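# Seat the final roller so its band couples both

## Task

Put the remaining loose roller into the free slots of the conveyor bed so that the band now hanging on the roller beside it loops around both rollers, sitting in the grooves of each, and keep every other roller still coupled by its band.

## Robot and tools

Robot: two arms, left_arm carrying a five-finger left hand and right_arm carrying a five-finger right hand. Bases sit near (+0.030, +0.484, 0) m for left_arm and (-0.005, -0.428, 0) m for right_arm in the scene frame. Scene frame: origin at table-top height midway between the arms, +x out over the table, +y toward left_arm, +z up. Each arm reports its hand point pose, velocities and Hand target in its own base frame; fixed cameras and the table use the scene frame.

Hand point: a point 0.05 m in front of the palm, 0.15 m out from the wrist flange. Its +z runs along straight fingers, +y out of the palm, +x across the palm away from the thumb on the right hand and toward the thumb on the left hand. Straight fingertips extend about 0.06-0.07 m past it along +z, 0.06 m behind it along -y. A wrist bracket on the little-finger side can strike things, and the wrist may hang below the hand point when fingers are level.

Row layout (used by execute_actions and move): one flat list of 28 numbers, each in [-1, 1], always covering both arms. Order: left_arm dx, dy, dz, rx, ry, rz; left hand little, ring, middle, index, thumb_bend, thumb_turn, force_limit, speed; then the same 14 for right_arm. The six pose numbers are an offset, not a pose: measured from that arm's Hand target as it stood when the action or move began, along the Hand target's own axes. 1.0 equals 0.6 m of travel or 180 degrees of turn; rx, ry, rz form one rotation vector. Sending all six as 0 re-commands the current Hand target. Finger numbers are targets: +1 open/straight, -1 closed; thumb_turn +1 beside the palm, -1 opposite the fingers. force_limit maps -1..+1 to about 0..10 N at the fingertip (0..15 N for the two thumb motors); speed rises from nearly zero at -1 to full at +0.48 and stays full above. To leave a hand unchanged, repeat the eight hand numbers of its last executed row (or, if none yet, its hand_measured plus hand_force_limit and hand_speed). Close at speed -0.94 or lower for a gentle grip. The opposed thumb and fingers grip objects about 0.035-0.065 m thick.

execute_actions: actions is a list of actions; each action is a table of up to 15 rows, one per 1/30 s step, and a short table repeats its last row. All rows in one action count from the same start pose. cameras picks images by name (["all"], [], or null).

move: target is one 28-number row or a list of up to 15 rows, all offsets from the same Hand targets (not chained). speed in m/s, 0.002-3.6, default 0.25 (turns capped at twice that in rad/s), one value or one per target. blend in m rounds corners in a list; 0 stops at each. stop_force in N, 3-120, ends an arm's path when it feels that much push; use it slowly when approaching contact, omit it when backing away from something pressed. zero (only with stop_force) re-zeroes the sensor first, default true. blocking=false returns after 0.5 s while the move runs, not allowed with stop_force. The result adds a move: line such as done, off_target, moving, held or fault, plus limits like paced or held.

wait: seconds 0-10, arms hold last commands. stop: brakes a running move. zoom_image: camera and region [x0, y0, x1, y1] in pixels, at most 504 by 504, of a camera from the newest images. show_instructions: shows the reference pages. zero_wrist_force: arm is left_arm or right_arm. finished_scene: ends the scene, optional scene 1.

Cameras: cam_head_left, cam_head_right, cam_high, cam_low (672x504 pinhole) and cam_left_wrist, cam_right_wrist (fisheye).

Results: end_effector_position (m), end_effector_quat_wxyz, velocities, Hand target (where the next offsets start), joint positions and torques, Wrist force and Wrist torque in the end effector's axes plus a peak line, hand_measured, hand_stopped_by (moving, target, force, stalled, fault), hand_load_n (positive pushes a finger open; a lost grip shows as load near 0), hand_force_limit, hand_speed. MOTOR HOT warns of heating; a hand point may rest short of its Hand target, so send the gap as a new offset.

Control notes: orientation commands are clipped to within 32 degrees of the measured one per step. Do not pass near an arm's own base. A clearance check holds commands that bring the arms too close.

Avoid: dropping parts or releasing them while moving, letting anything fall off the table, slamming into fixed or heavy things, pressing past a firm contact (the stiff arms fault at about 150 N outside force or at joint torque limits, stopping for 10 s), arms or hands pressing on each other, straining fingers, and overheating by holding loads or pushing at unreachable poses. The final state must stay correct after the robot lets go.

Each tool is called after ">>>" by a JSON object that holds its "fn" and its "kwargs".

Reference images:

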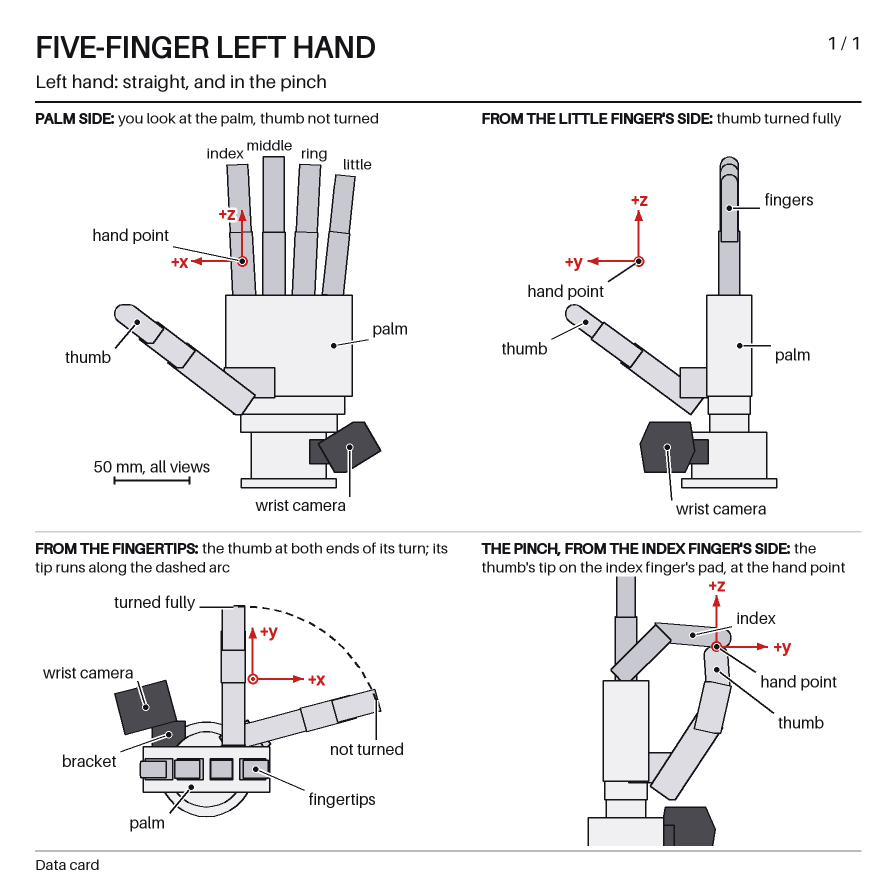

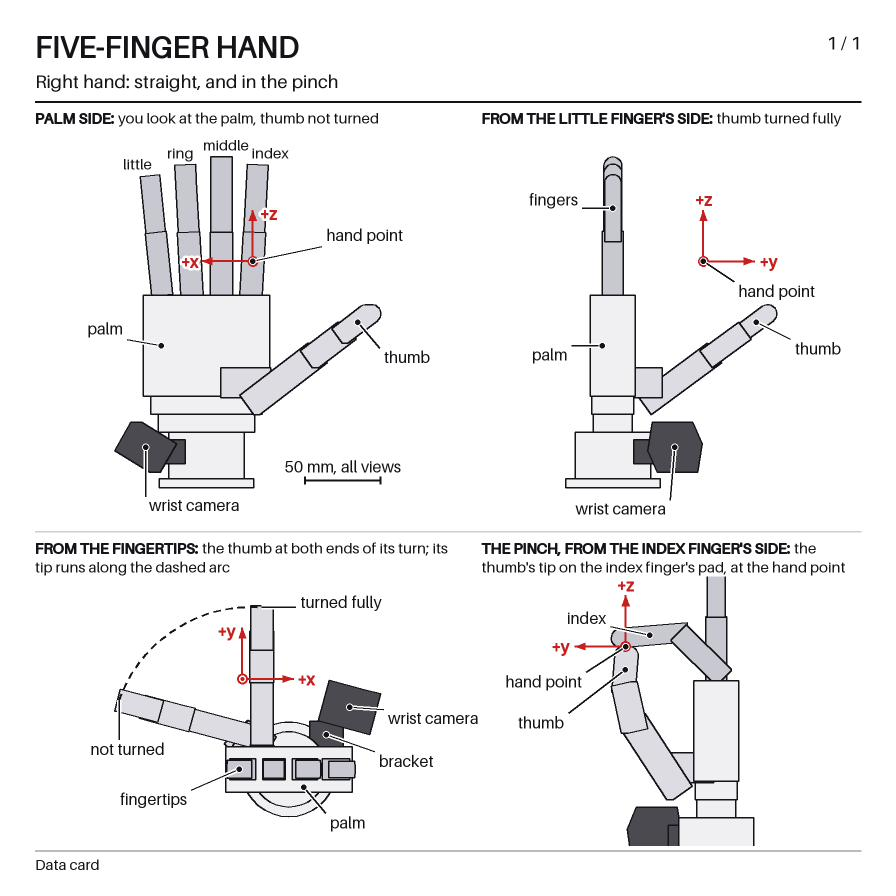

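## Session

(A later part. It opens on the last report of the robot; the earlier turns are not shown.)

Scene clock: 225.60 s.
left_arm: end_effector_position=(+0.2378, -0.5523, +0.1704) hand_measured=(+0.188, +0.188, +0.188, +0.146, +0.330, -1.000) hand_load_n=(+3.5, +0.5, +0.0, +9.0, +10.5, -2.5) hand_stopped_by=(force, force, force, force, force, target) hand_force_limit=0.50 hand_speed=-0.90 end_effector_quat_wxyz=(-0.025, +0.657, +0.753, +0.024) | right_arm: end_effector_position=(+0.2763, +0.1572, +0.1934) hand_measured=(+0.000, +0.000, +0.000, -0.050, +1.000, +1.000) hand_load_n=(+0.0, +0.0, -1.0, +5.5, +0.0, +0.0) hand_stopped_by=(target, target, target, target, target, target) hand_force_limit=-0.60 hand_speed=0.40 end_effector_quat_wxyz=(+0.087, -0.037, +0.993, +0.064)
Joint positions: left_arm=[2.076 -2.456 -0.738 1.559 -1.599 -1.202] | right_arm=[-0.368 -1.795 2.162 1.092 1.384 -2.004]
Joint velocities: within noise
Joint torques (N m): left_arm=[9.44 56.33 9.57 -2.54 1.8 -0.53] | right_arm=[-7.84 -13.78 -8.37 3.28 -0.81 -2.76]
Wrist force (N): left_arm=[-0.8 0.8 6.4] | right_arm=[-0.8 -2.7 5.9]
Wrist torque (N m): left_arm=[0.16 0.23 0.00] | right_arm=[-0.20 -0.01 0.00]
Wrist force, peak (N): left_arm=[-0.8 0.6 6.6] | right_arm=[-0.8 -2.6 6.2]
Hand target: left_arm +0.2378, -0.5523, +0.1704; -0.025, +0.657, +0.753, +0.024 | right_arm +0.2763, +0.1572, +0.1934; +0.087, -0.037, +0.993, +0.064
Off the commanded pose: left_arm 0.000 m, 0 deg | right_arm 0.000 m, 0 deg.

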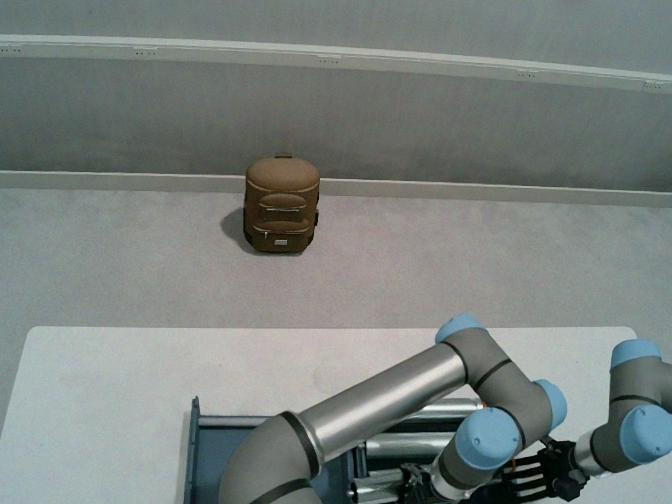

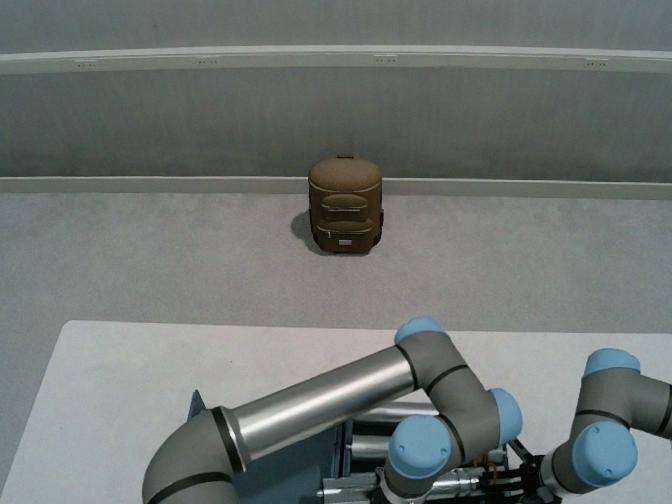

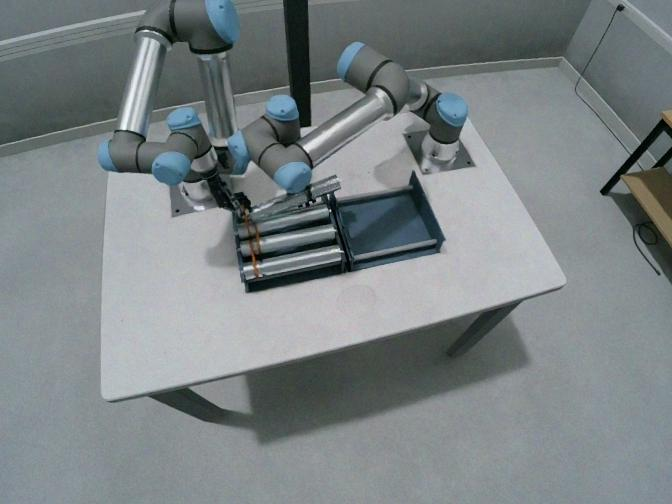

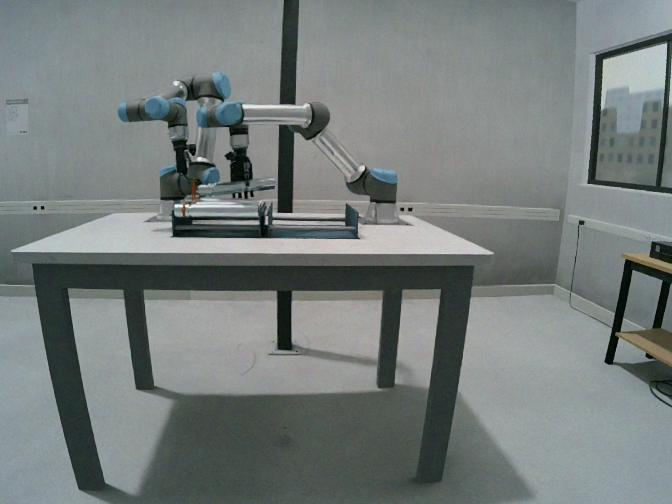

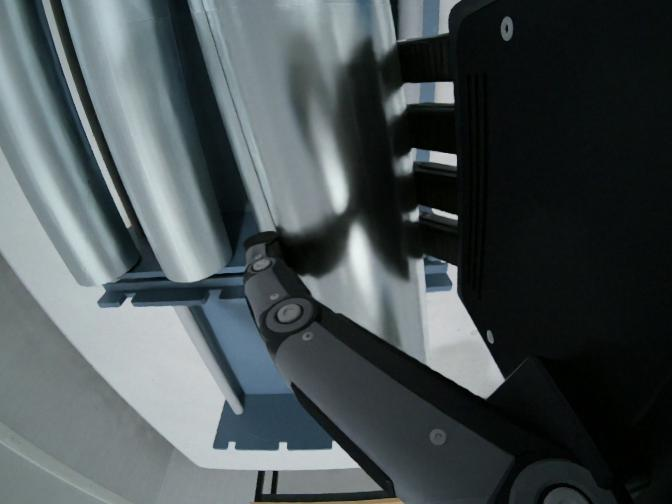

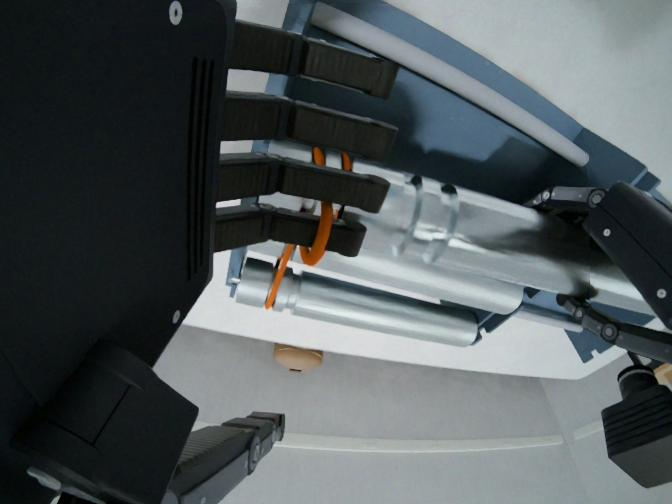

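>>> {"fn": "move", "kwargs": {"target": [-0.0023,0.0215,-0.0052,0,0,0,-0.6,-0.6,-0.6,-0.8,-0.8,-1,0.5,-0.9, 0,0,0,0,0,0,0,0,0,-0.05,1,1,-0.6,0.4], "speed": 0.03, "stop_force": 6, "cameras": ["cam_right_wrist","cam_head_right","cam_high","cam_low"]}}

>>> {"fn": "zoom_image", "kwargs": {"camera": "cam_right_wrist", "region": [250, 140, 430, 290]}}

>>> {"fn": "zoom_image", "kwargs": {"camera": "cam_head_right", "region": [450, 430, 530, 504]}}

>>> {"fn": "zoom_image", "kwargs": {"camera": "cam_low", "region": [180, 170, 215, 205]}}

Scene clock: 227.67 s.
left_arm: end_effector_position=(+0.2508, -0.5521, +0.1734) hand_measured=(+0.188, +0.188, +0.188, +0.146, +0.330, -1.000) hand_load_n=(+3.5, +0.5, +0.0, +9.0, +11.0, -2.5) hand_stopped_by=(force, force, force, force, force, target) hand_force_limit=0.50 hand_speed=-0.90 end_effector_quat_wxyz=(-0.025, +0.657, +0.753, +0.024) | right_arm: end_effector_position=(+0.2763, +0.1572, +0.1934) hand_measured=(+0.000, +0.000, +0.000, -0.050, +1.000, +1.000) hand_load_n=(+0.5, +0.0, -1.0, +6.0, +0.0, +0.0) hand_stopped_by=(target, target, target, target, target, target) hand_force_limit=-0.60 hand_speed=0.40 end_effector_quat_wxyz=(+0.087, -0.037, +0.993, +0.064)
Joint positions: left_arm=[2.094 -2.469 -0.705 1.541 -1.6 -1.184] | right_arm=[-0.368 -1.795 2.162 1.092 1.384 -2.004]
Joint torques (N m): left_arm=[12.88 38.56 33.44 -5.31 -3.54 1.75] | right_arm=[-7.32 -12.24 -10.94 2.56 0.38 -2.65]
Wrist force (N): left_arm=[-0.7 0.4 5.9] | right_arm=[-0.9 -2.8 5.8]
Wrist torque (N m): left_arm=[0.20 0.17 0.05] | right_arm=[-0.21 0.01 0.00]
Wrist force, peak (N): left_arm=[-0.8 0.7 6.7] | right_arm=[-1.0 -3.1 6.1]
Hand target: left_arm +0.2508, -0.5521, +0.1734; -0.025, +0.657, +0.753, +0.024 | right_arm +0.2763, +0.1572, +0.1934; +0.087, -0.037, +0.993, +0.064
Off the commanded pose: left_arm 0.000 m, 0 deg | right_arm 0.000 m, 0 deg.
move: done
Images, in order (width x height): cam_head_right 672x504, cam_high 672x504, cam_low 672x504, cam_right_wrist 672x504.

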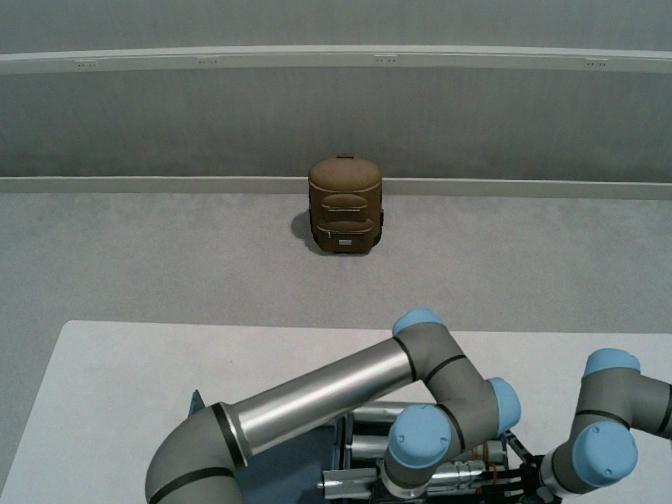

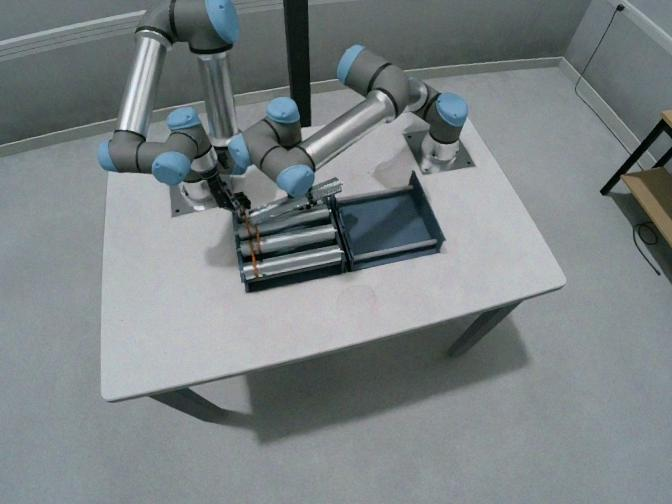

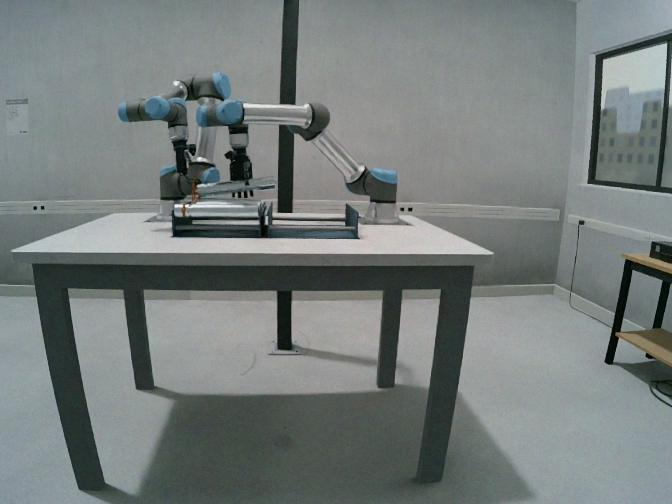

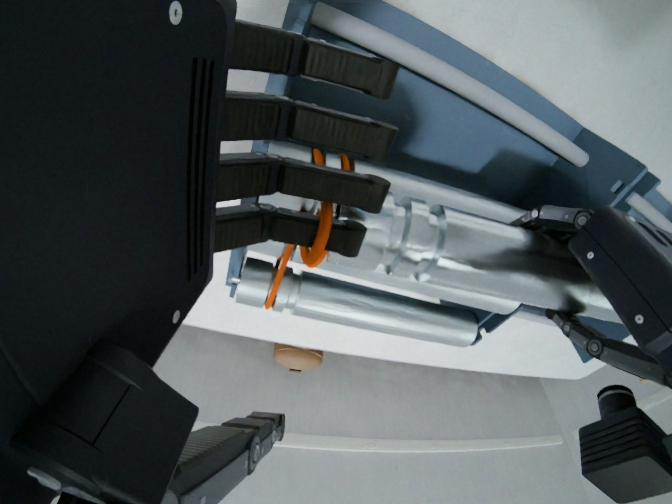

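Scaled by 2.800 from the camera's 672x504 image, which has a finer 960x720 frame.

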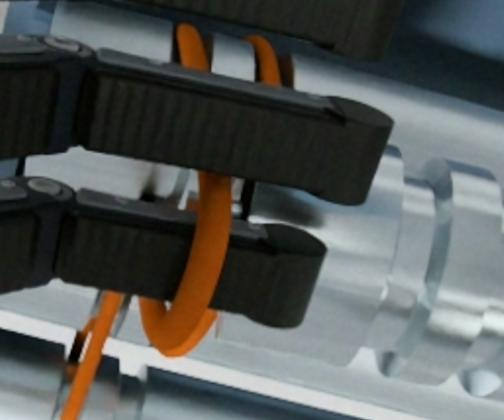

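Scaled by 6.300 from the camera's 672x504 image, which has a finer 960x720 frame.

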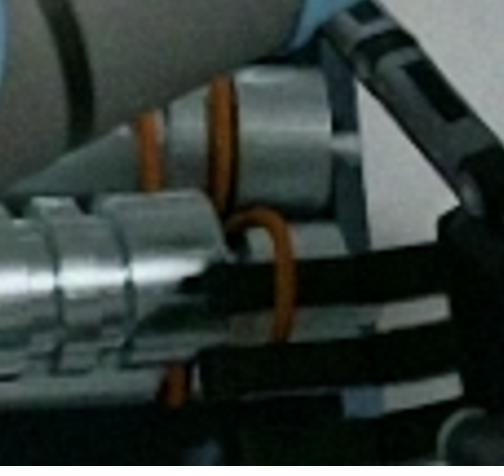

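Scaled by 14.400 from the camera's 672x504 image, which has a finer 960x720 frame.

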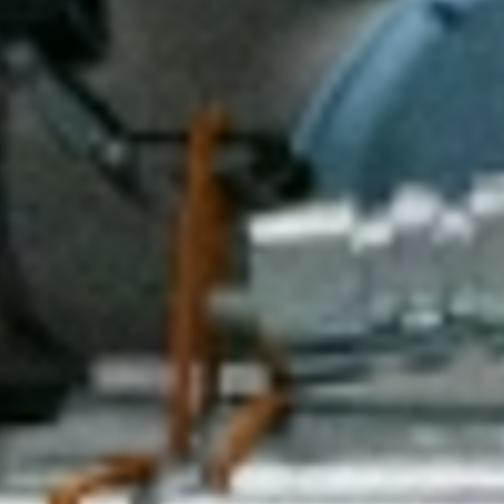

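>>> {"fn": "move", "kwargs": {"target": [-0.0198,-0.0024,-0.0014,0,0,0,-0.6,-0.6,-0.6,-0.8,-0.8,-1,0.5,-0.9, 0,0,0,0,0,0,0,0,0,-0.05,1,1,-0.6,0.4], "speed": 0.02, "stop_force": 4, "cameras": ["cam_right_wrist","cam_head_right","cam_high","cam_low"]}}

>>> {"fn": "zoom_image", "kwargs": {"camera": "cam_right_wrist", "region": [250, 140, 430, 290]}}

>>> {"fn": "zoom_image", "kwargs": {"camera": "cam_head_right", "region": [450, 430, 530, 504]}}

>>> {"fn": "zoom_image", "kwargs": {"camera": "cam_low", "region": [180, 170, 215, 205]}}

Scene clock: 230.70 s.
left_arm: end_effector_position=(+0.2509, -0.5551, +0.1734) hand_measured=(+0.188, +0.188, +0.188, +0.146, +0.330, -1.000) hand_load_n=(+3.5, +0.5, +0.0, +8.0, +10.0, +1.0) hand_stopped_by=(force, force, force, force, force, target) hand_force_limit=0.50 hand_speed=-0.90 end_effector_quat_wxyz=(-0.025, +0.657, +0.753, +0.024) | right_arm: end_effector_position=(+0.2763, +0.1572, +0.1934) hand_measured=(+0.000, +0.000, +0.000, -0.050, +1.000, +1.000) hand_load_n=(+0.0, +0.0, -0.5, +6.0, +0.0, +0.0) hand_stopped_by=(target, target, target, target, target, target) hand_force_limit=-0.60 hand_speed=0.40 end_effector_quat_wxyz=(+0.087, -0.037, +0.993, +0.064)
Joint positions: left_arm=[2.092 -2.48 -0.686 1.532 -1.6 -1.186] | right_arm=[-0.368 -1.795 2.162 1.092 1.384 -2.004]
Joint torques (N m): left_arm=[13.3 62.27 7.99 -1.31 2.01 2.09] | right_arm=[-5.17 -9.7 -14.12 1.66 0.75 -2.42]
Wrist force (N): left_arm=[-0.7 0.6 5.0] | right_arm=[-0.8 -2.6 5.9]
Wrist torque (N m): left_arm=[0.16 0.05 0.02] | right_arm=[-0.18 0.00 0.00]
Wrist force, peak (N): left_arm=[6.6 0.9 4.7] | right_arm=[-0.9 -3.0 6.3]
Hand target: left_arm +0.2509, -0.5551, +0.1734; -0.025, +0.657, +0.753, +0.024 (not the last commanded pose) | right_arm +0.2763, +0.1572, +0.1934; +0.087, -0.037, +0.993, +0.064
Off the commanded pose: left_arm 0.009 m, 0 deg | right_arm 0.000 m, 0 deg.
move: contact (left_arm)
Images, in order (width x height): cam_head_right 672x504, cam_high 672x504, cam_low 672x504, cam_right_wrist 672x504.

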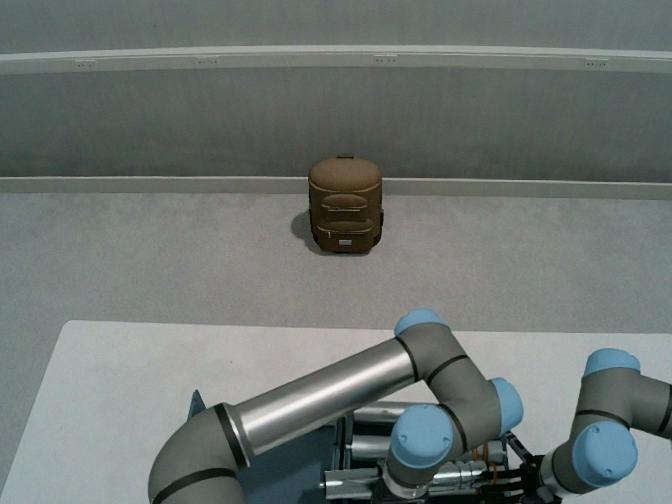

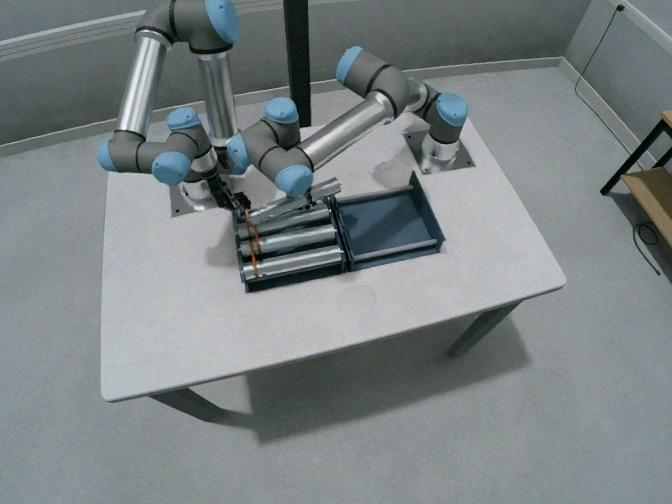

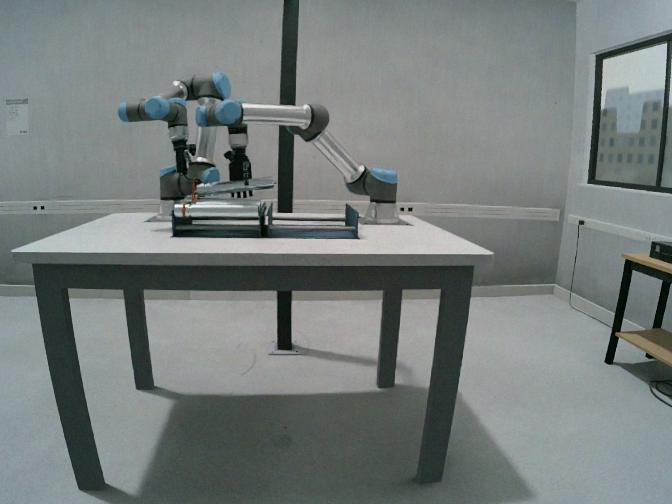

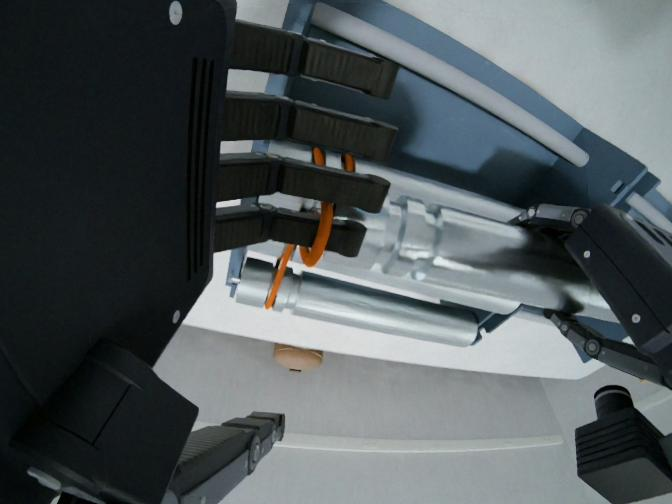

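Scaled by 2.800 from the camera's 672x504 image, which has a finer 960x720 frame.

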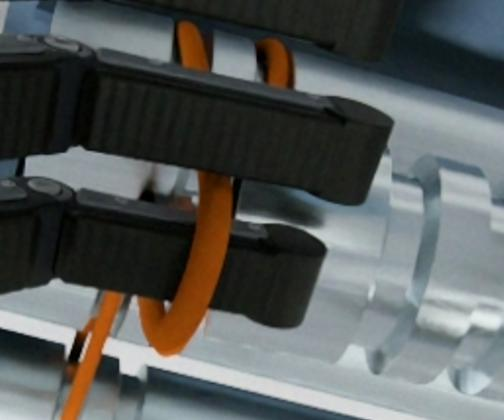

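Scaled by 6.300 from the camera's 672x504 image, which has a finer 960x720 frame.

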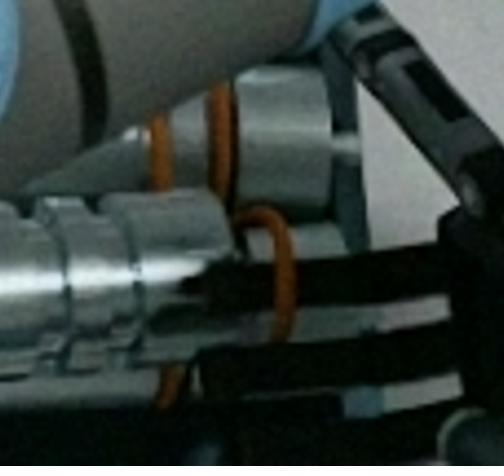

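Scaled by 14.400 from the camera's 672x504 image, which has a finer 960x720 frame.

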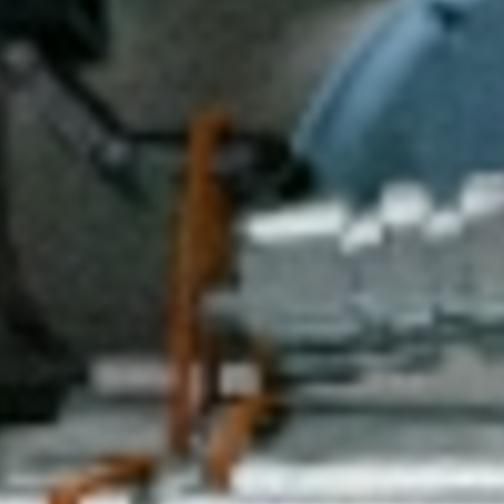

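>>> {"fn": "move", "kwargs": {"target": [[0,0,0,0,0,0,-0.6,-0.6,-0.6,-0.8,-0.8,-1,0.5,-0.9, 0.0157,0.0004,0.0069,0,0,0,0,0,0,-0.05,1,1,-0.6,0.4],[-0.0198,-0.0024,-0.0014,0,0,0,-0.6,-0.6,-0.6,-0.8,-0.8,-1,0.5,-0.9, 0.0157,0.0004,0.0069,0,0,0,0,0,0,-0.05,1,1,-0.6,0.4]], "speed": 0.02, "stop_force": 6, "cameras": ["cam_right_wrist","cam_head_right","cam_high","cam_low"]}}

>>> {"fn": "zoom_image", "kwargs": {"camera": "cam_right_wrist", "region": [250, 140, 430, 290]}}

>>> {"fn": "zoom_image", "kwargs": {"camera": "cam_head_right", "region": [450, 430, 530, 504]}}

>>> {"fn": "zoom_image", "kwargs": {"camera": "cam_low", "region": [180, 170, 215, 205]}}

Scene clock: 232.90 s.
left_arm: end_effector_position=(+0.2511, -0.5556, +0.1735) hand_measured=(+0.188, +0.188, +0.188, +0.146, +0.330, -1.000) hand_load_n=(+4.0, +0.5, +0.0, +7.0, +9.5, +2.5) hand_stopped_by=(force, force, force, force, force, target) hand_force_limit=0.50 hand_speed=-0.90 end_effector_quat_wxyz=(-0.025, +0.657, +0.753, +0.024) | right_arm: end_effector_position=(+0.2677, +0.1574, +0.1877) hand_measured=(+0.000, +0.000, +0.000, -0.050, +1.000, +1.000) hand_load_n=(+0.0, +0.0, -1.0, +3.0, +0.0, +0.0) hand_stopped_by=(target, target, target, target, target, target) hand_force_limit=-0.60 hand_speed=0.40 end_effector_quat_wxyz=(+0.087, -0.037, +0.993, +0.064)
Joint positions: left_arm=[2.092 -2.481 -0.682 1.53 -1.6 -1.186] | right_arm=[-0.386 -1.816 2.194 1.085 1.382 -2.022]
Joint torques (N m): left_arm=[12.13 62.89 6.88 -1.26 1.94 1.97] | right_arm=[-9.55 -13.52 -4.14 1.22 -1.9 -2.95]
Wrist force (N): left_arm=[-0.5 0.7 5.1] | right_arm=[-1.1 -2.1 3.1]
Wrist torque (N m): left_arm=[0.14 0.03 0.01] | right_arm=[-0.14 0.01 -0.01]
Wrist force, peak (N): left_arm=[8.5 0.9 4.6] | right_arm=[-0.6 -2.6 6.3]
Hand target: left_arm +0.2511, -0.5556, +0.1735; -0.025, +0.657, +0.753, +0.024 (not the last commanded pose) | right_arm +0.2677, +0.1574, +0.1877; +0.087, -0.037, +0.993, +0.064
Off the commanded pose: left_arm 0.011 m, 0 deg | right_arm 0.000 m, 0 deg.
move: contact (left_arm)
Images, in order (width x height): cam_head_right 672x504, cam_high 672x504, cam_low 672x504, cam_right_wrist 672x504.

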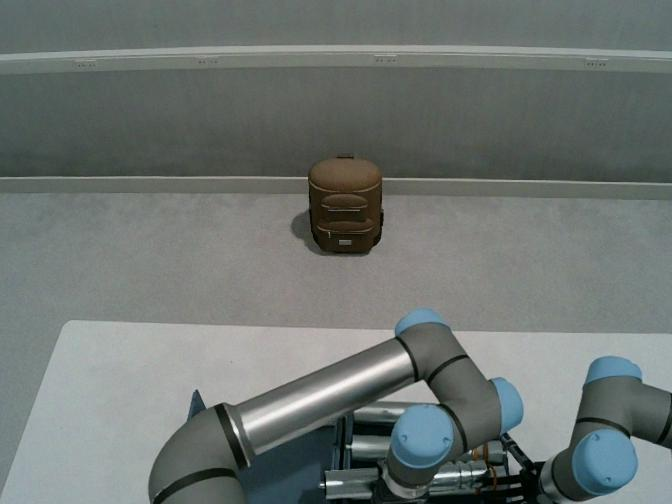

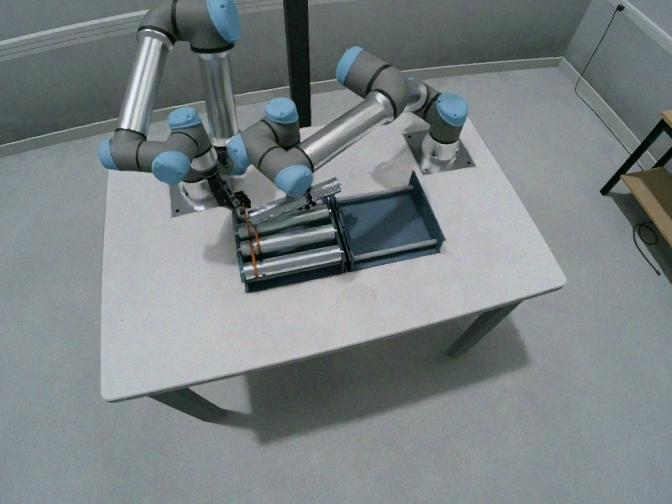

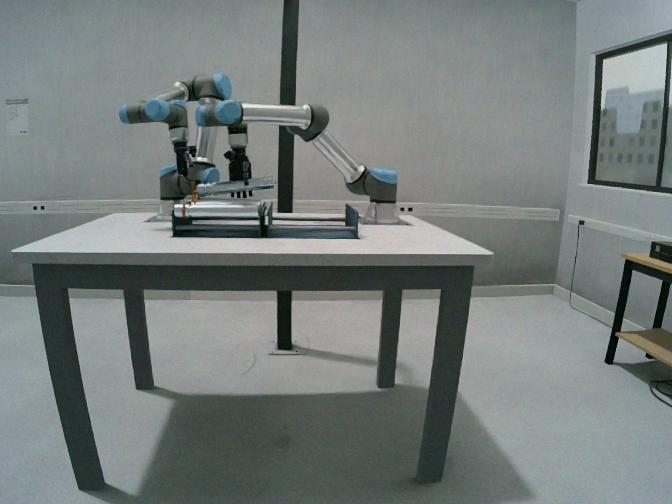

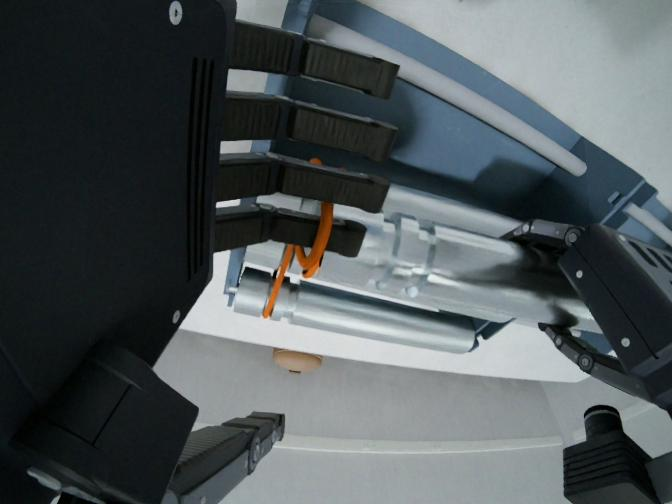

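Scaled by 2.800 from the camera's 672x504 image, which has a finer 960x720 frame.

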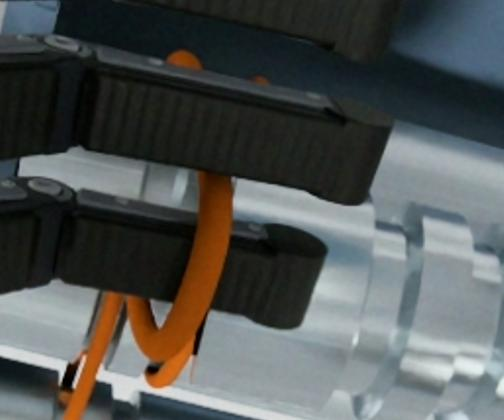

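Scaled by 6.300 from the camera's 672x504 image, which has a finer 960x720 frame.

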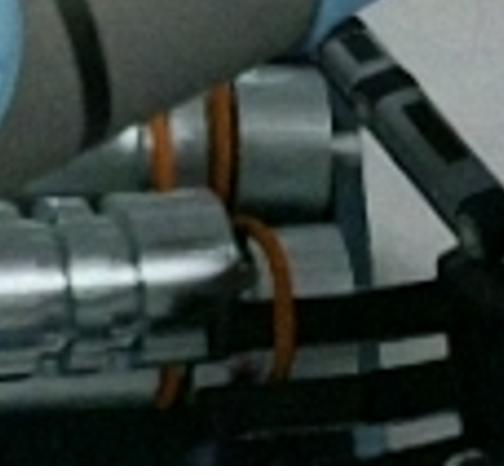

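Scaled by 14.400 from the camera's 672x504 image, which has a finer 960x720 frame.

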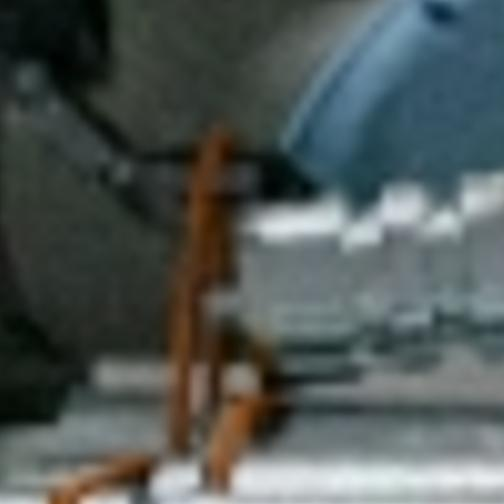

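>>> {"fn": "move", "kwargs": {"target": [0.0057,-0.0195,0.0004,0,0,0,-0.6,-0.6,-0.6,-0.8,-0.8,-1,0.5,-0.9, 0.0125,0.0018,-0.0055,0,0,0,0,0,0,-0.05,1,1,-0.6,0.4], "speed": 0.03, "cameras": ["cam_right_wrist","cam_head_right","cam_low"]}}

>>> {"fn": "zoom_image", "kwargs": {"camera": "cam_right_wrist", "region": [250, 140, 430, 290]}}

>>> {"fn": "zoom_image", "kwargs": {"camera": "cam_head_right", "region": [450, 430, 530, 504]}}

Scene clock: 235.40 s.
left_arm: end_effector_position=(+0.2391, -0.5537, +0.1734) hand_measured=(+0.188, +0.188, +0.188, +0.146, +0.330, -1.000) hand_load_n=(+5.5, +1.0, +0.0, +6.0, +10.0, +2.0) hand_stopped_by=(force, force, force, force, force, target) hand_force_limit=0.50 hand_speed=-0.90 end_effector_quat_wxyz=(-0.025, +0.657, +0.753, +0.024) | right_arm: end_effector_position=(+0.2597, +0.1575, +0.1897) hand_measured=(+0.000, +0.000, +0.000, -0.050, +1.000, +1.000) hand_load_n=(+0.0, +0.0, +0.5, +4.5, +0.0, +0.0) hand_stopped_by=(target, target, target, target, target, target) hand_force_limit=-0.60 hand_speed=0.40 end_effector_quat_wxyz=(+0.087, -0.037, +0.993, +0.064)
Joint positions: left_arm=[2.076 -2.461 -0.719 1.547 -1.599 -1.202] | right_arm=[-0.405 -1.845 2.21 1.101 1.38 -2.041]
Joint torques (N m): left_arm=[-13.47 64.71 7.32 -1.44 2.69 -2.11] | right_arm=[-9.82 -13.17 -4.74 4.67 -2.17 -2.95]
Wrist force (N): left_arm=[-0.8 1.1 6.6] | right_arm=[-1.3 -2.6 5.4]
Wrist torque (N m): left_arm=[0.15 0.27 -0.01] | right_arm=[-0.18 -0.04 0.00]
Wrist force, peak (N): left_arm=[-0.7 0.9 7.0] | right_arm=[-1.3 -2.7 5.5]
Hand target: left_arm +0.2390, -0.5537, +0.1734; -0.025, +0.657, +0.753, +0.024 | right_arm +0.2597, +0.1575, +0.1897; +0.087, -0.037, +0.993, +0.064
Off the commanded pose: left_arm 0.000 m, 0 deg | right_arm 0.000 m, 0 deg.
move: done
Images, in order (width x height): cam_head_right 672x504, cam_low 672x504, cam_right_wrist 672x504.

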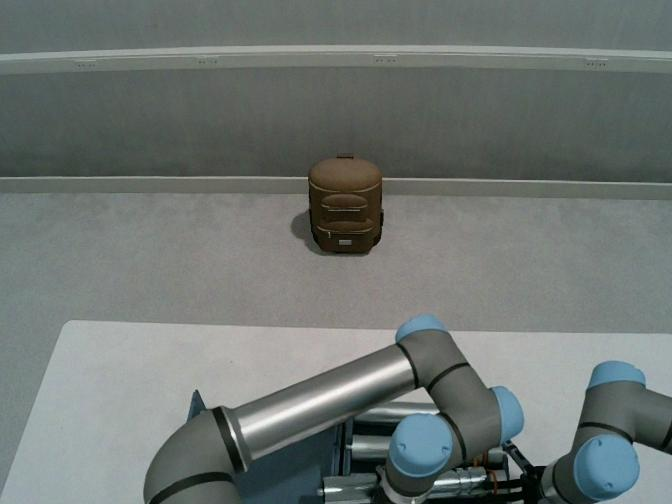

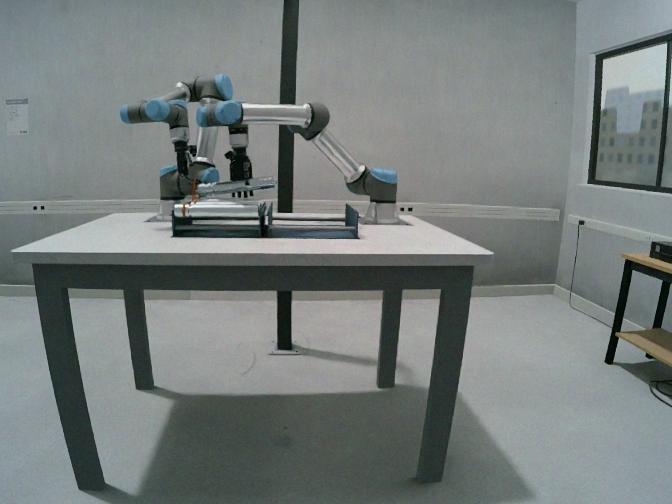

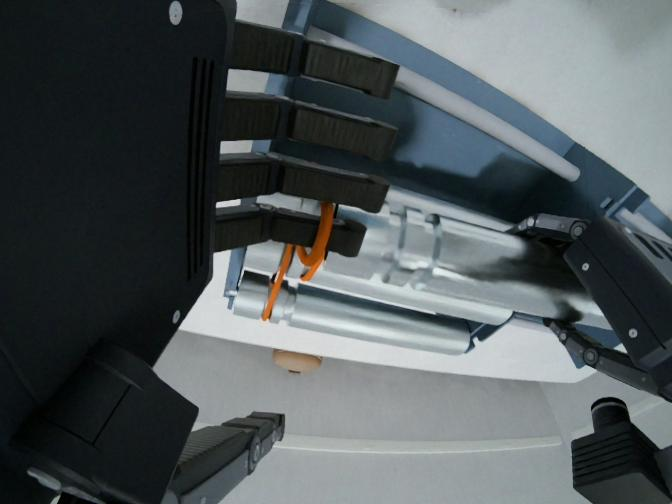

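Scaled by 2.800 from the camera's 672x504 image, which has a finer 960x720 frame.

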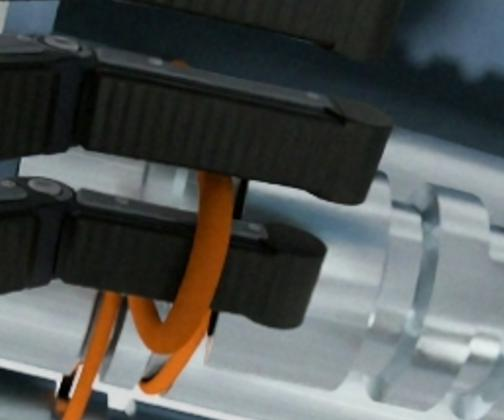

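Scaled by 6.300 from the camera's 672x504 image, which has a finer 960x720 frame.

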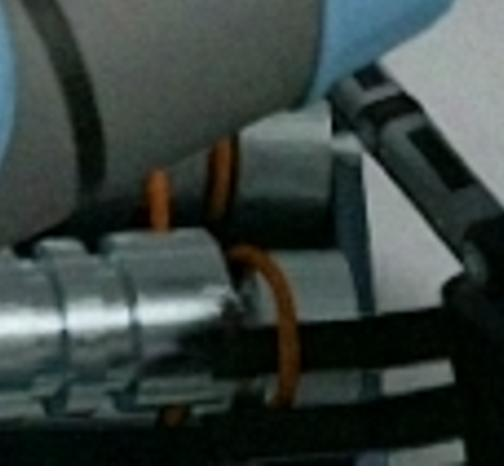

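>>> {"fn": "move", "kwargs": {"target": [[0,0,0,0,0,0,-0.6,-0.6,-0.6,-0.8,-0.8,-1,0.5,-0.9, -0.0247,-0.0013,-0.0059,0,0,0,-1,-1,-1,-0.05,1,1,-0.6,0.4],[0,0,0.0033,0,0,0,-0.6,-0.6,-0.6,-0.8,-0.8,-1,0.5,-0.9, -0.0521,-0.0052,0.0046,0,0,0,-1,-1,-1,-0.05,1,1,-0.6,0.4]], "speed": 0.03, "stop_force": 10, "cameras": ["cam_right_wrist","cam_head_right","cam_low","cam_high"]}}

>>> {"fn": "zoom_image", "kwargs": {"camera": "cam_head_right", "region": [450, 430, 530, 504]}}

>>> {"fn": "zoom_image", "kwargs": {"camera": "cam_low", "region": [180, 170, 215, 205]}}

>>> {"fn": "zoom_image", "kwargs": {"camera": "cam_high", "region": [230, 190, 266, 226]}}

Scene clock: 238.47 s.
left_arm: end_effector_position=(+0.2390, -0.5536, +0.1715) hand_measured=(+0.188, +0.188, +0.188, +0.146, +0.330, -1.000) hand_load_n=(+1.5, +0.0, +0.5, +8.5, +9.5, +3.5) hand_stopped_by=(force, force, force, force, force, target) hand_force_limit=0.50 hand_speed=-0.90 end_effector_quat_wxyz=(-0.025, +0.657, +0.753, +0.024) | right_arm: end_effector_position=(+0.2911, +0.1568, +0.1922) hand_measured=(-1.000, -1.000, -1.000, -0.050, +1.000, +1.000) hand_load_n=(+0.0, +0.0, +0.0, +3.0, +0.0, +0.0) hand_stopped_by=(target, target, target, target, target, target) hand_force_limit=-0.60 hand_speed=0.40 end_effector_quat_wxyz=(+0.087, -0.037, +0.993, +0.064)
Joint positions: left_arm=[2.076 -2.461 -0.725 1.552 -1.599 -1.202] | right_arm=[-0.342 -1.748 2.128 1.074 1.387 -1.977]
Joint torques (N m): left_arm=[11.47 61.41 5.66 -1.8 1.84 2.3] | right_arm=[10.62 -3.52 -31.66 1.11 1.09 2.92]
Wrist force (N): left_arm=[-0.8 2.0 4.4] | right_arm=[0.0 -1.9 4.1]
Wrist torque (N m): left_arm=[0.17 -0.15 -0.15] | right_arm=[-0.12 -0.02 -0.09]
Wrist force, peak (N): left_arm=[-1.0 1.0 6.9] | right_arm=[-0.6 -3.0 7.0]
Hand target: left_arm +0.2390, -0.5536, +0.1715; -0.025, +0.657, +0.753, +0.024 | right_arm +0.2911, +0.1568, +0.1922; +0.087, -0.037, +0.993, +0.064
Off the commanded pose: left_arm 0.000 m, 0 deg | right_arm 0.000 m, 0 deg.
move: done
Images, in order (width x height): cam_head_right 672x504, cam_high 672x504, cam_low 672x504, cam_right_wrist 672x504.

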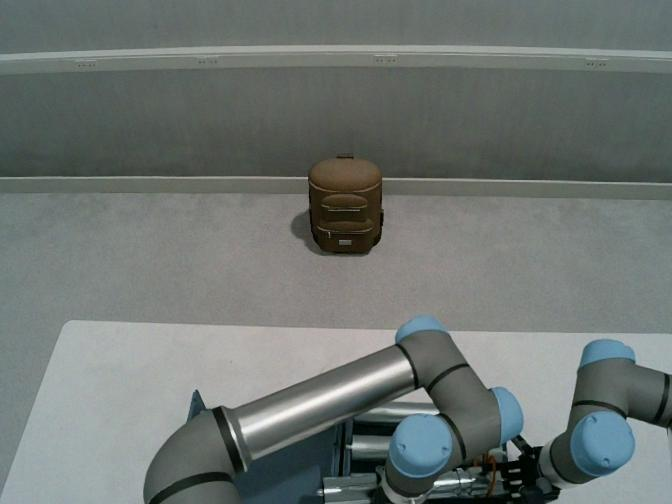

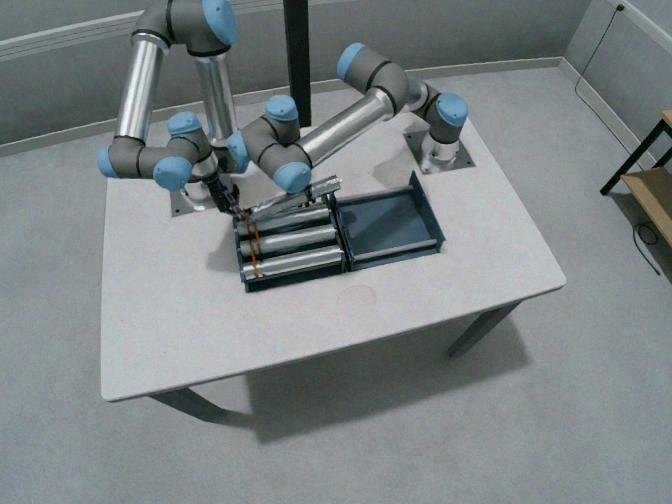

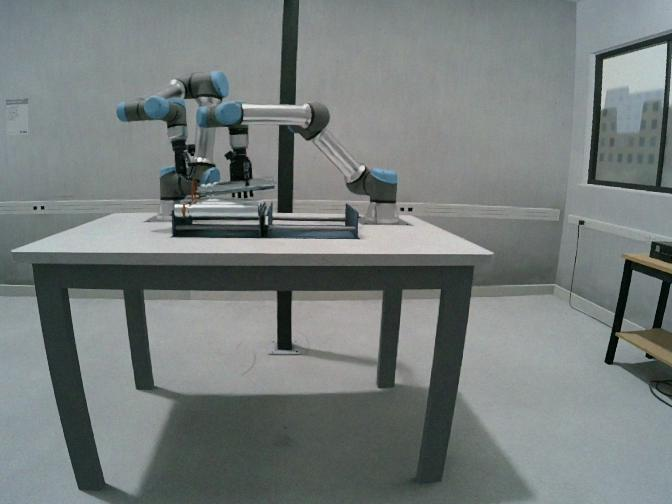

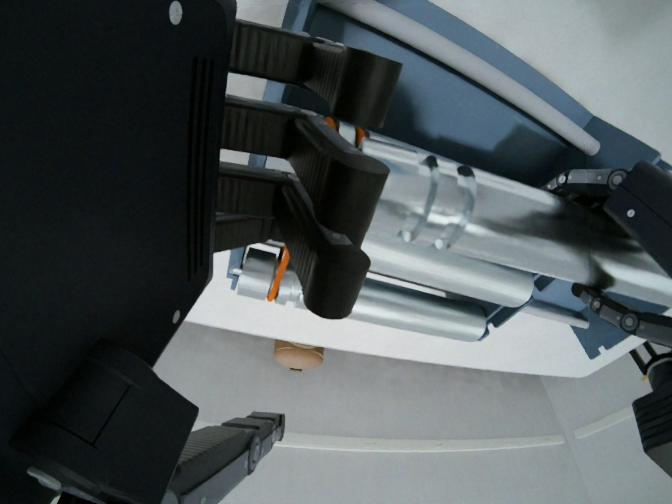

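Scaled by 6.300 from the camera's 672x504 image, which has a finer 960x720 frame.

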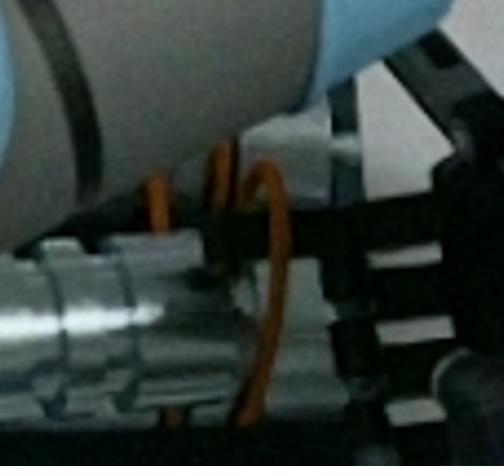

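Scaled by 14.400 from the camera's 672x504 image, which has a finer 960x720 frame.

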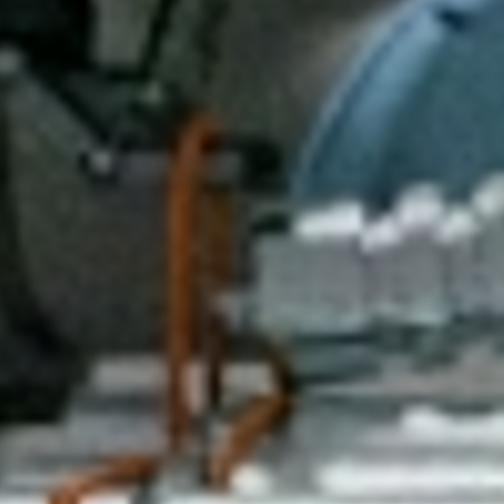

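Scaled by 14.000 from the camera's 672x504 image, which has a finer 960x720 frame.

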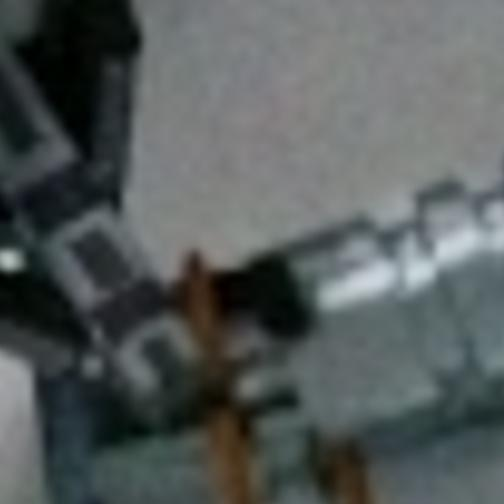

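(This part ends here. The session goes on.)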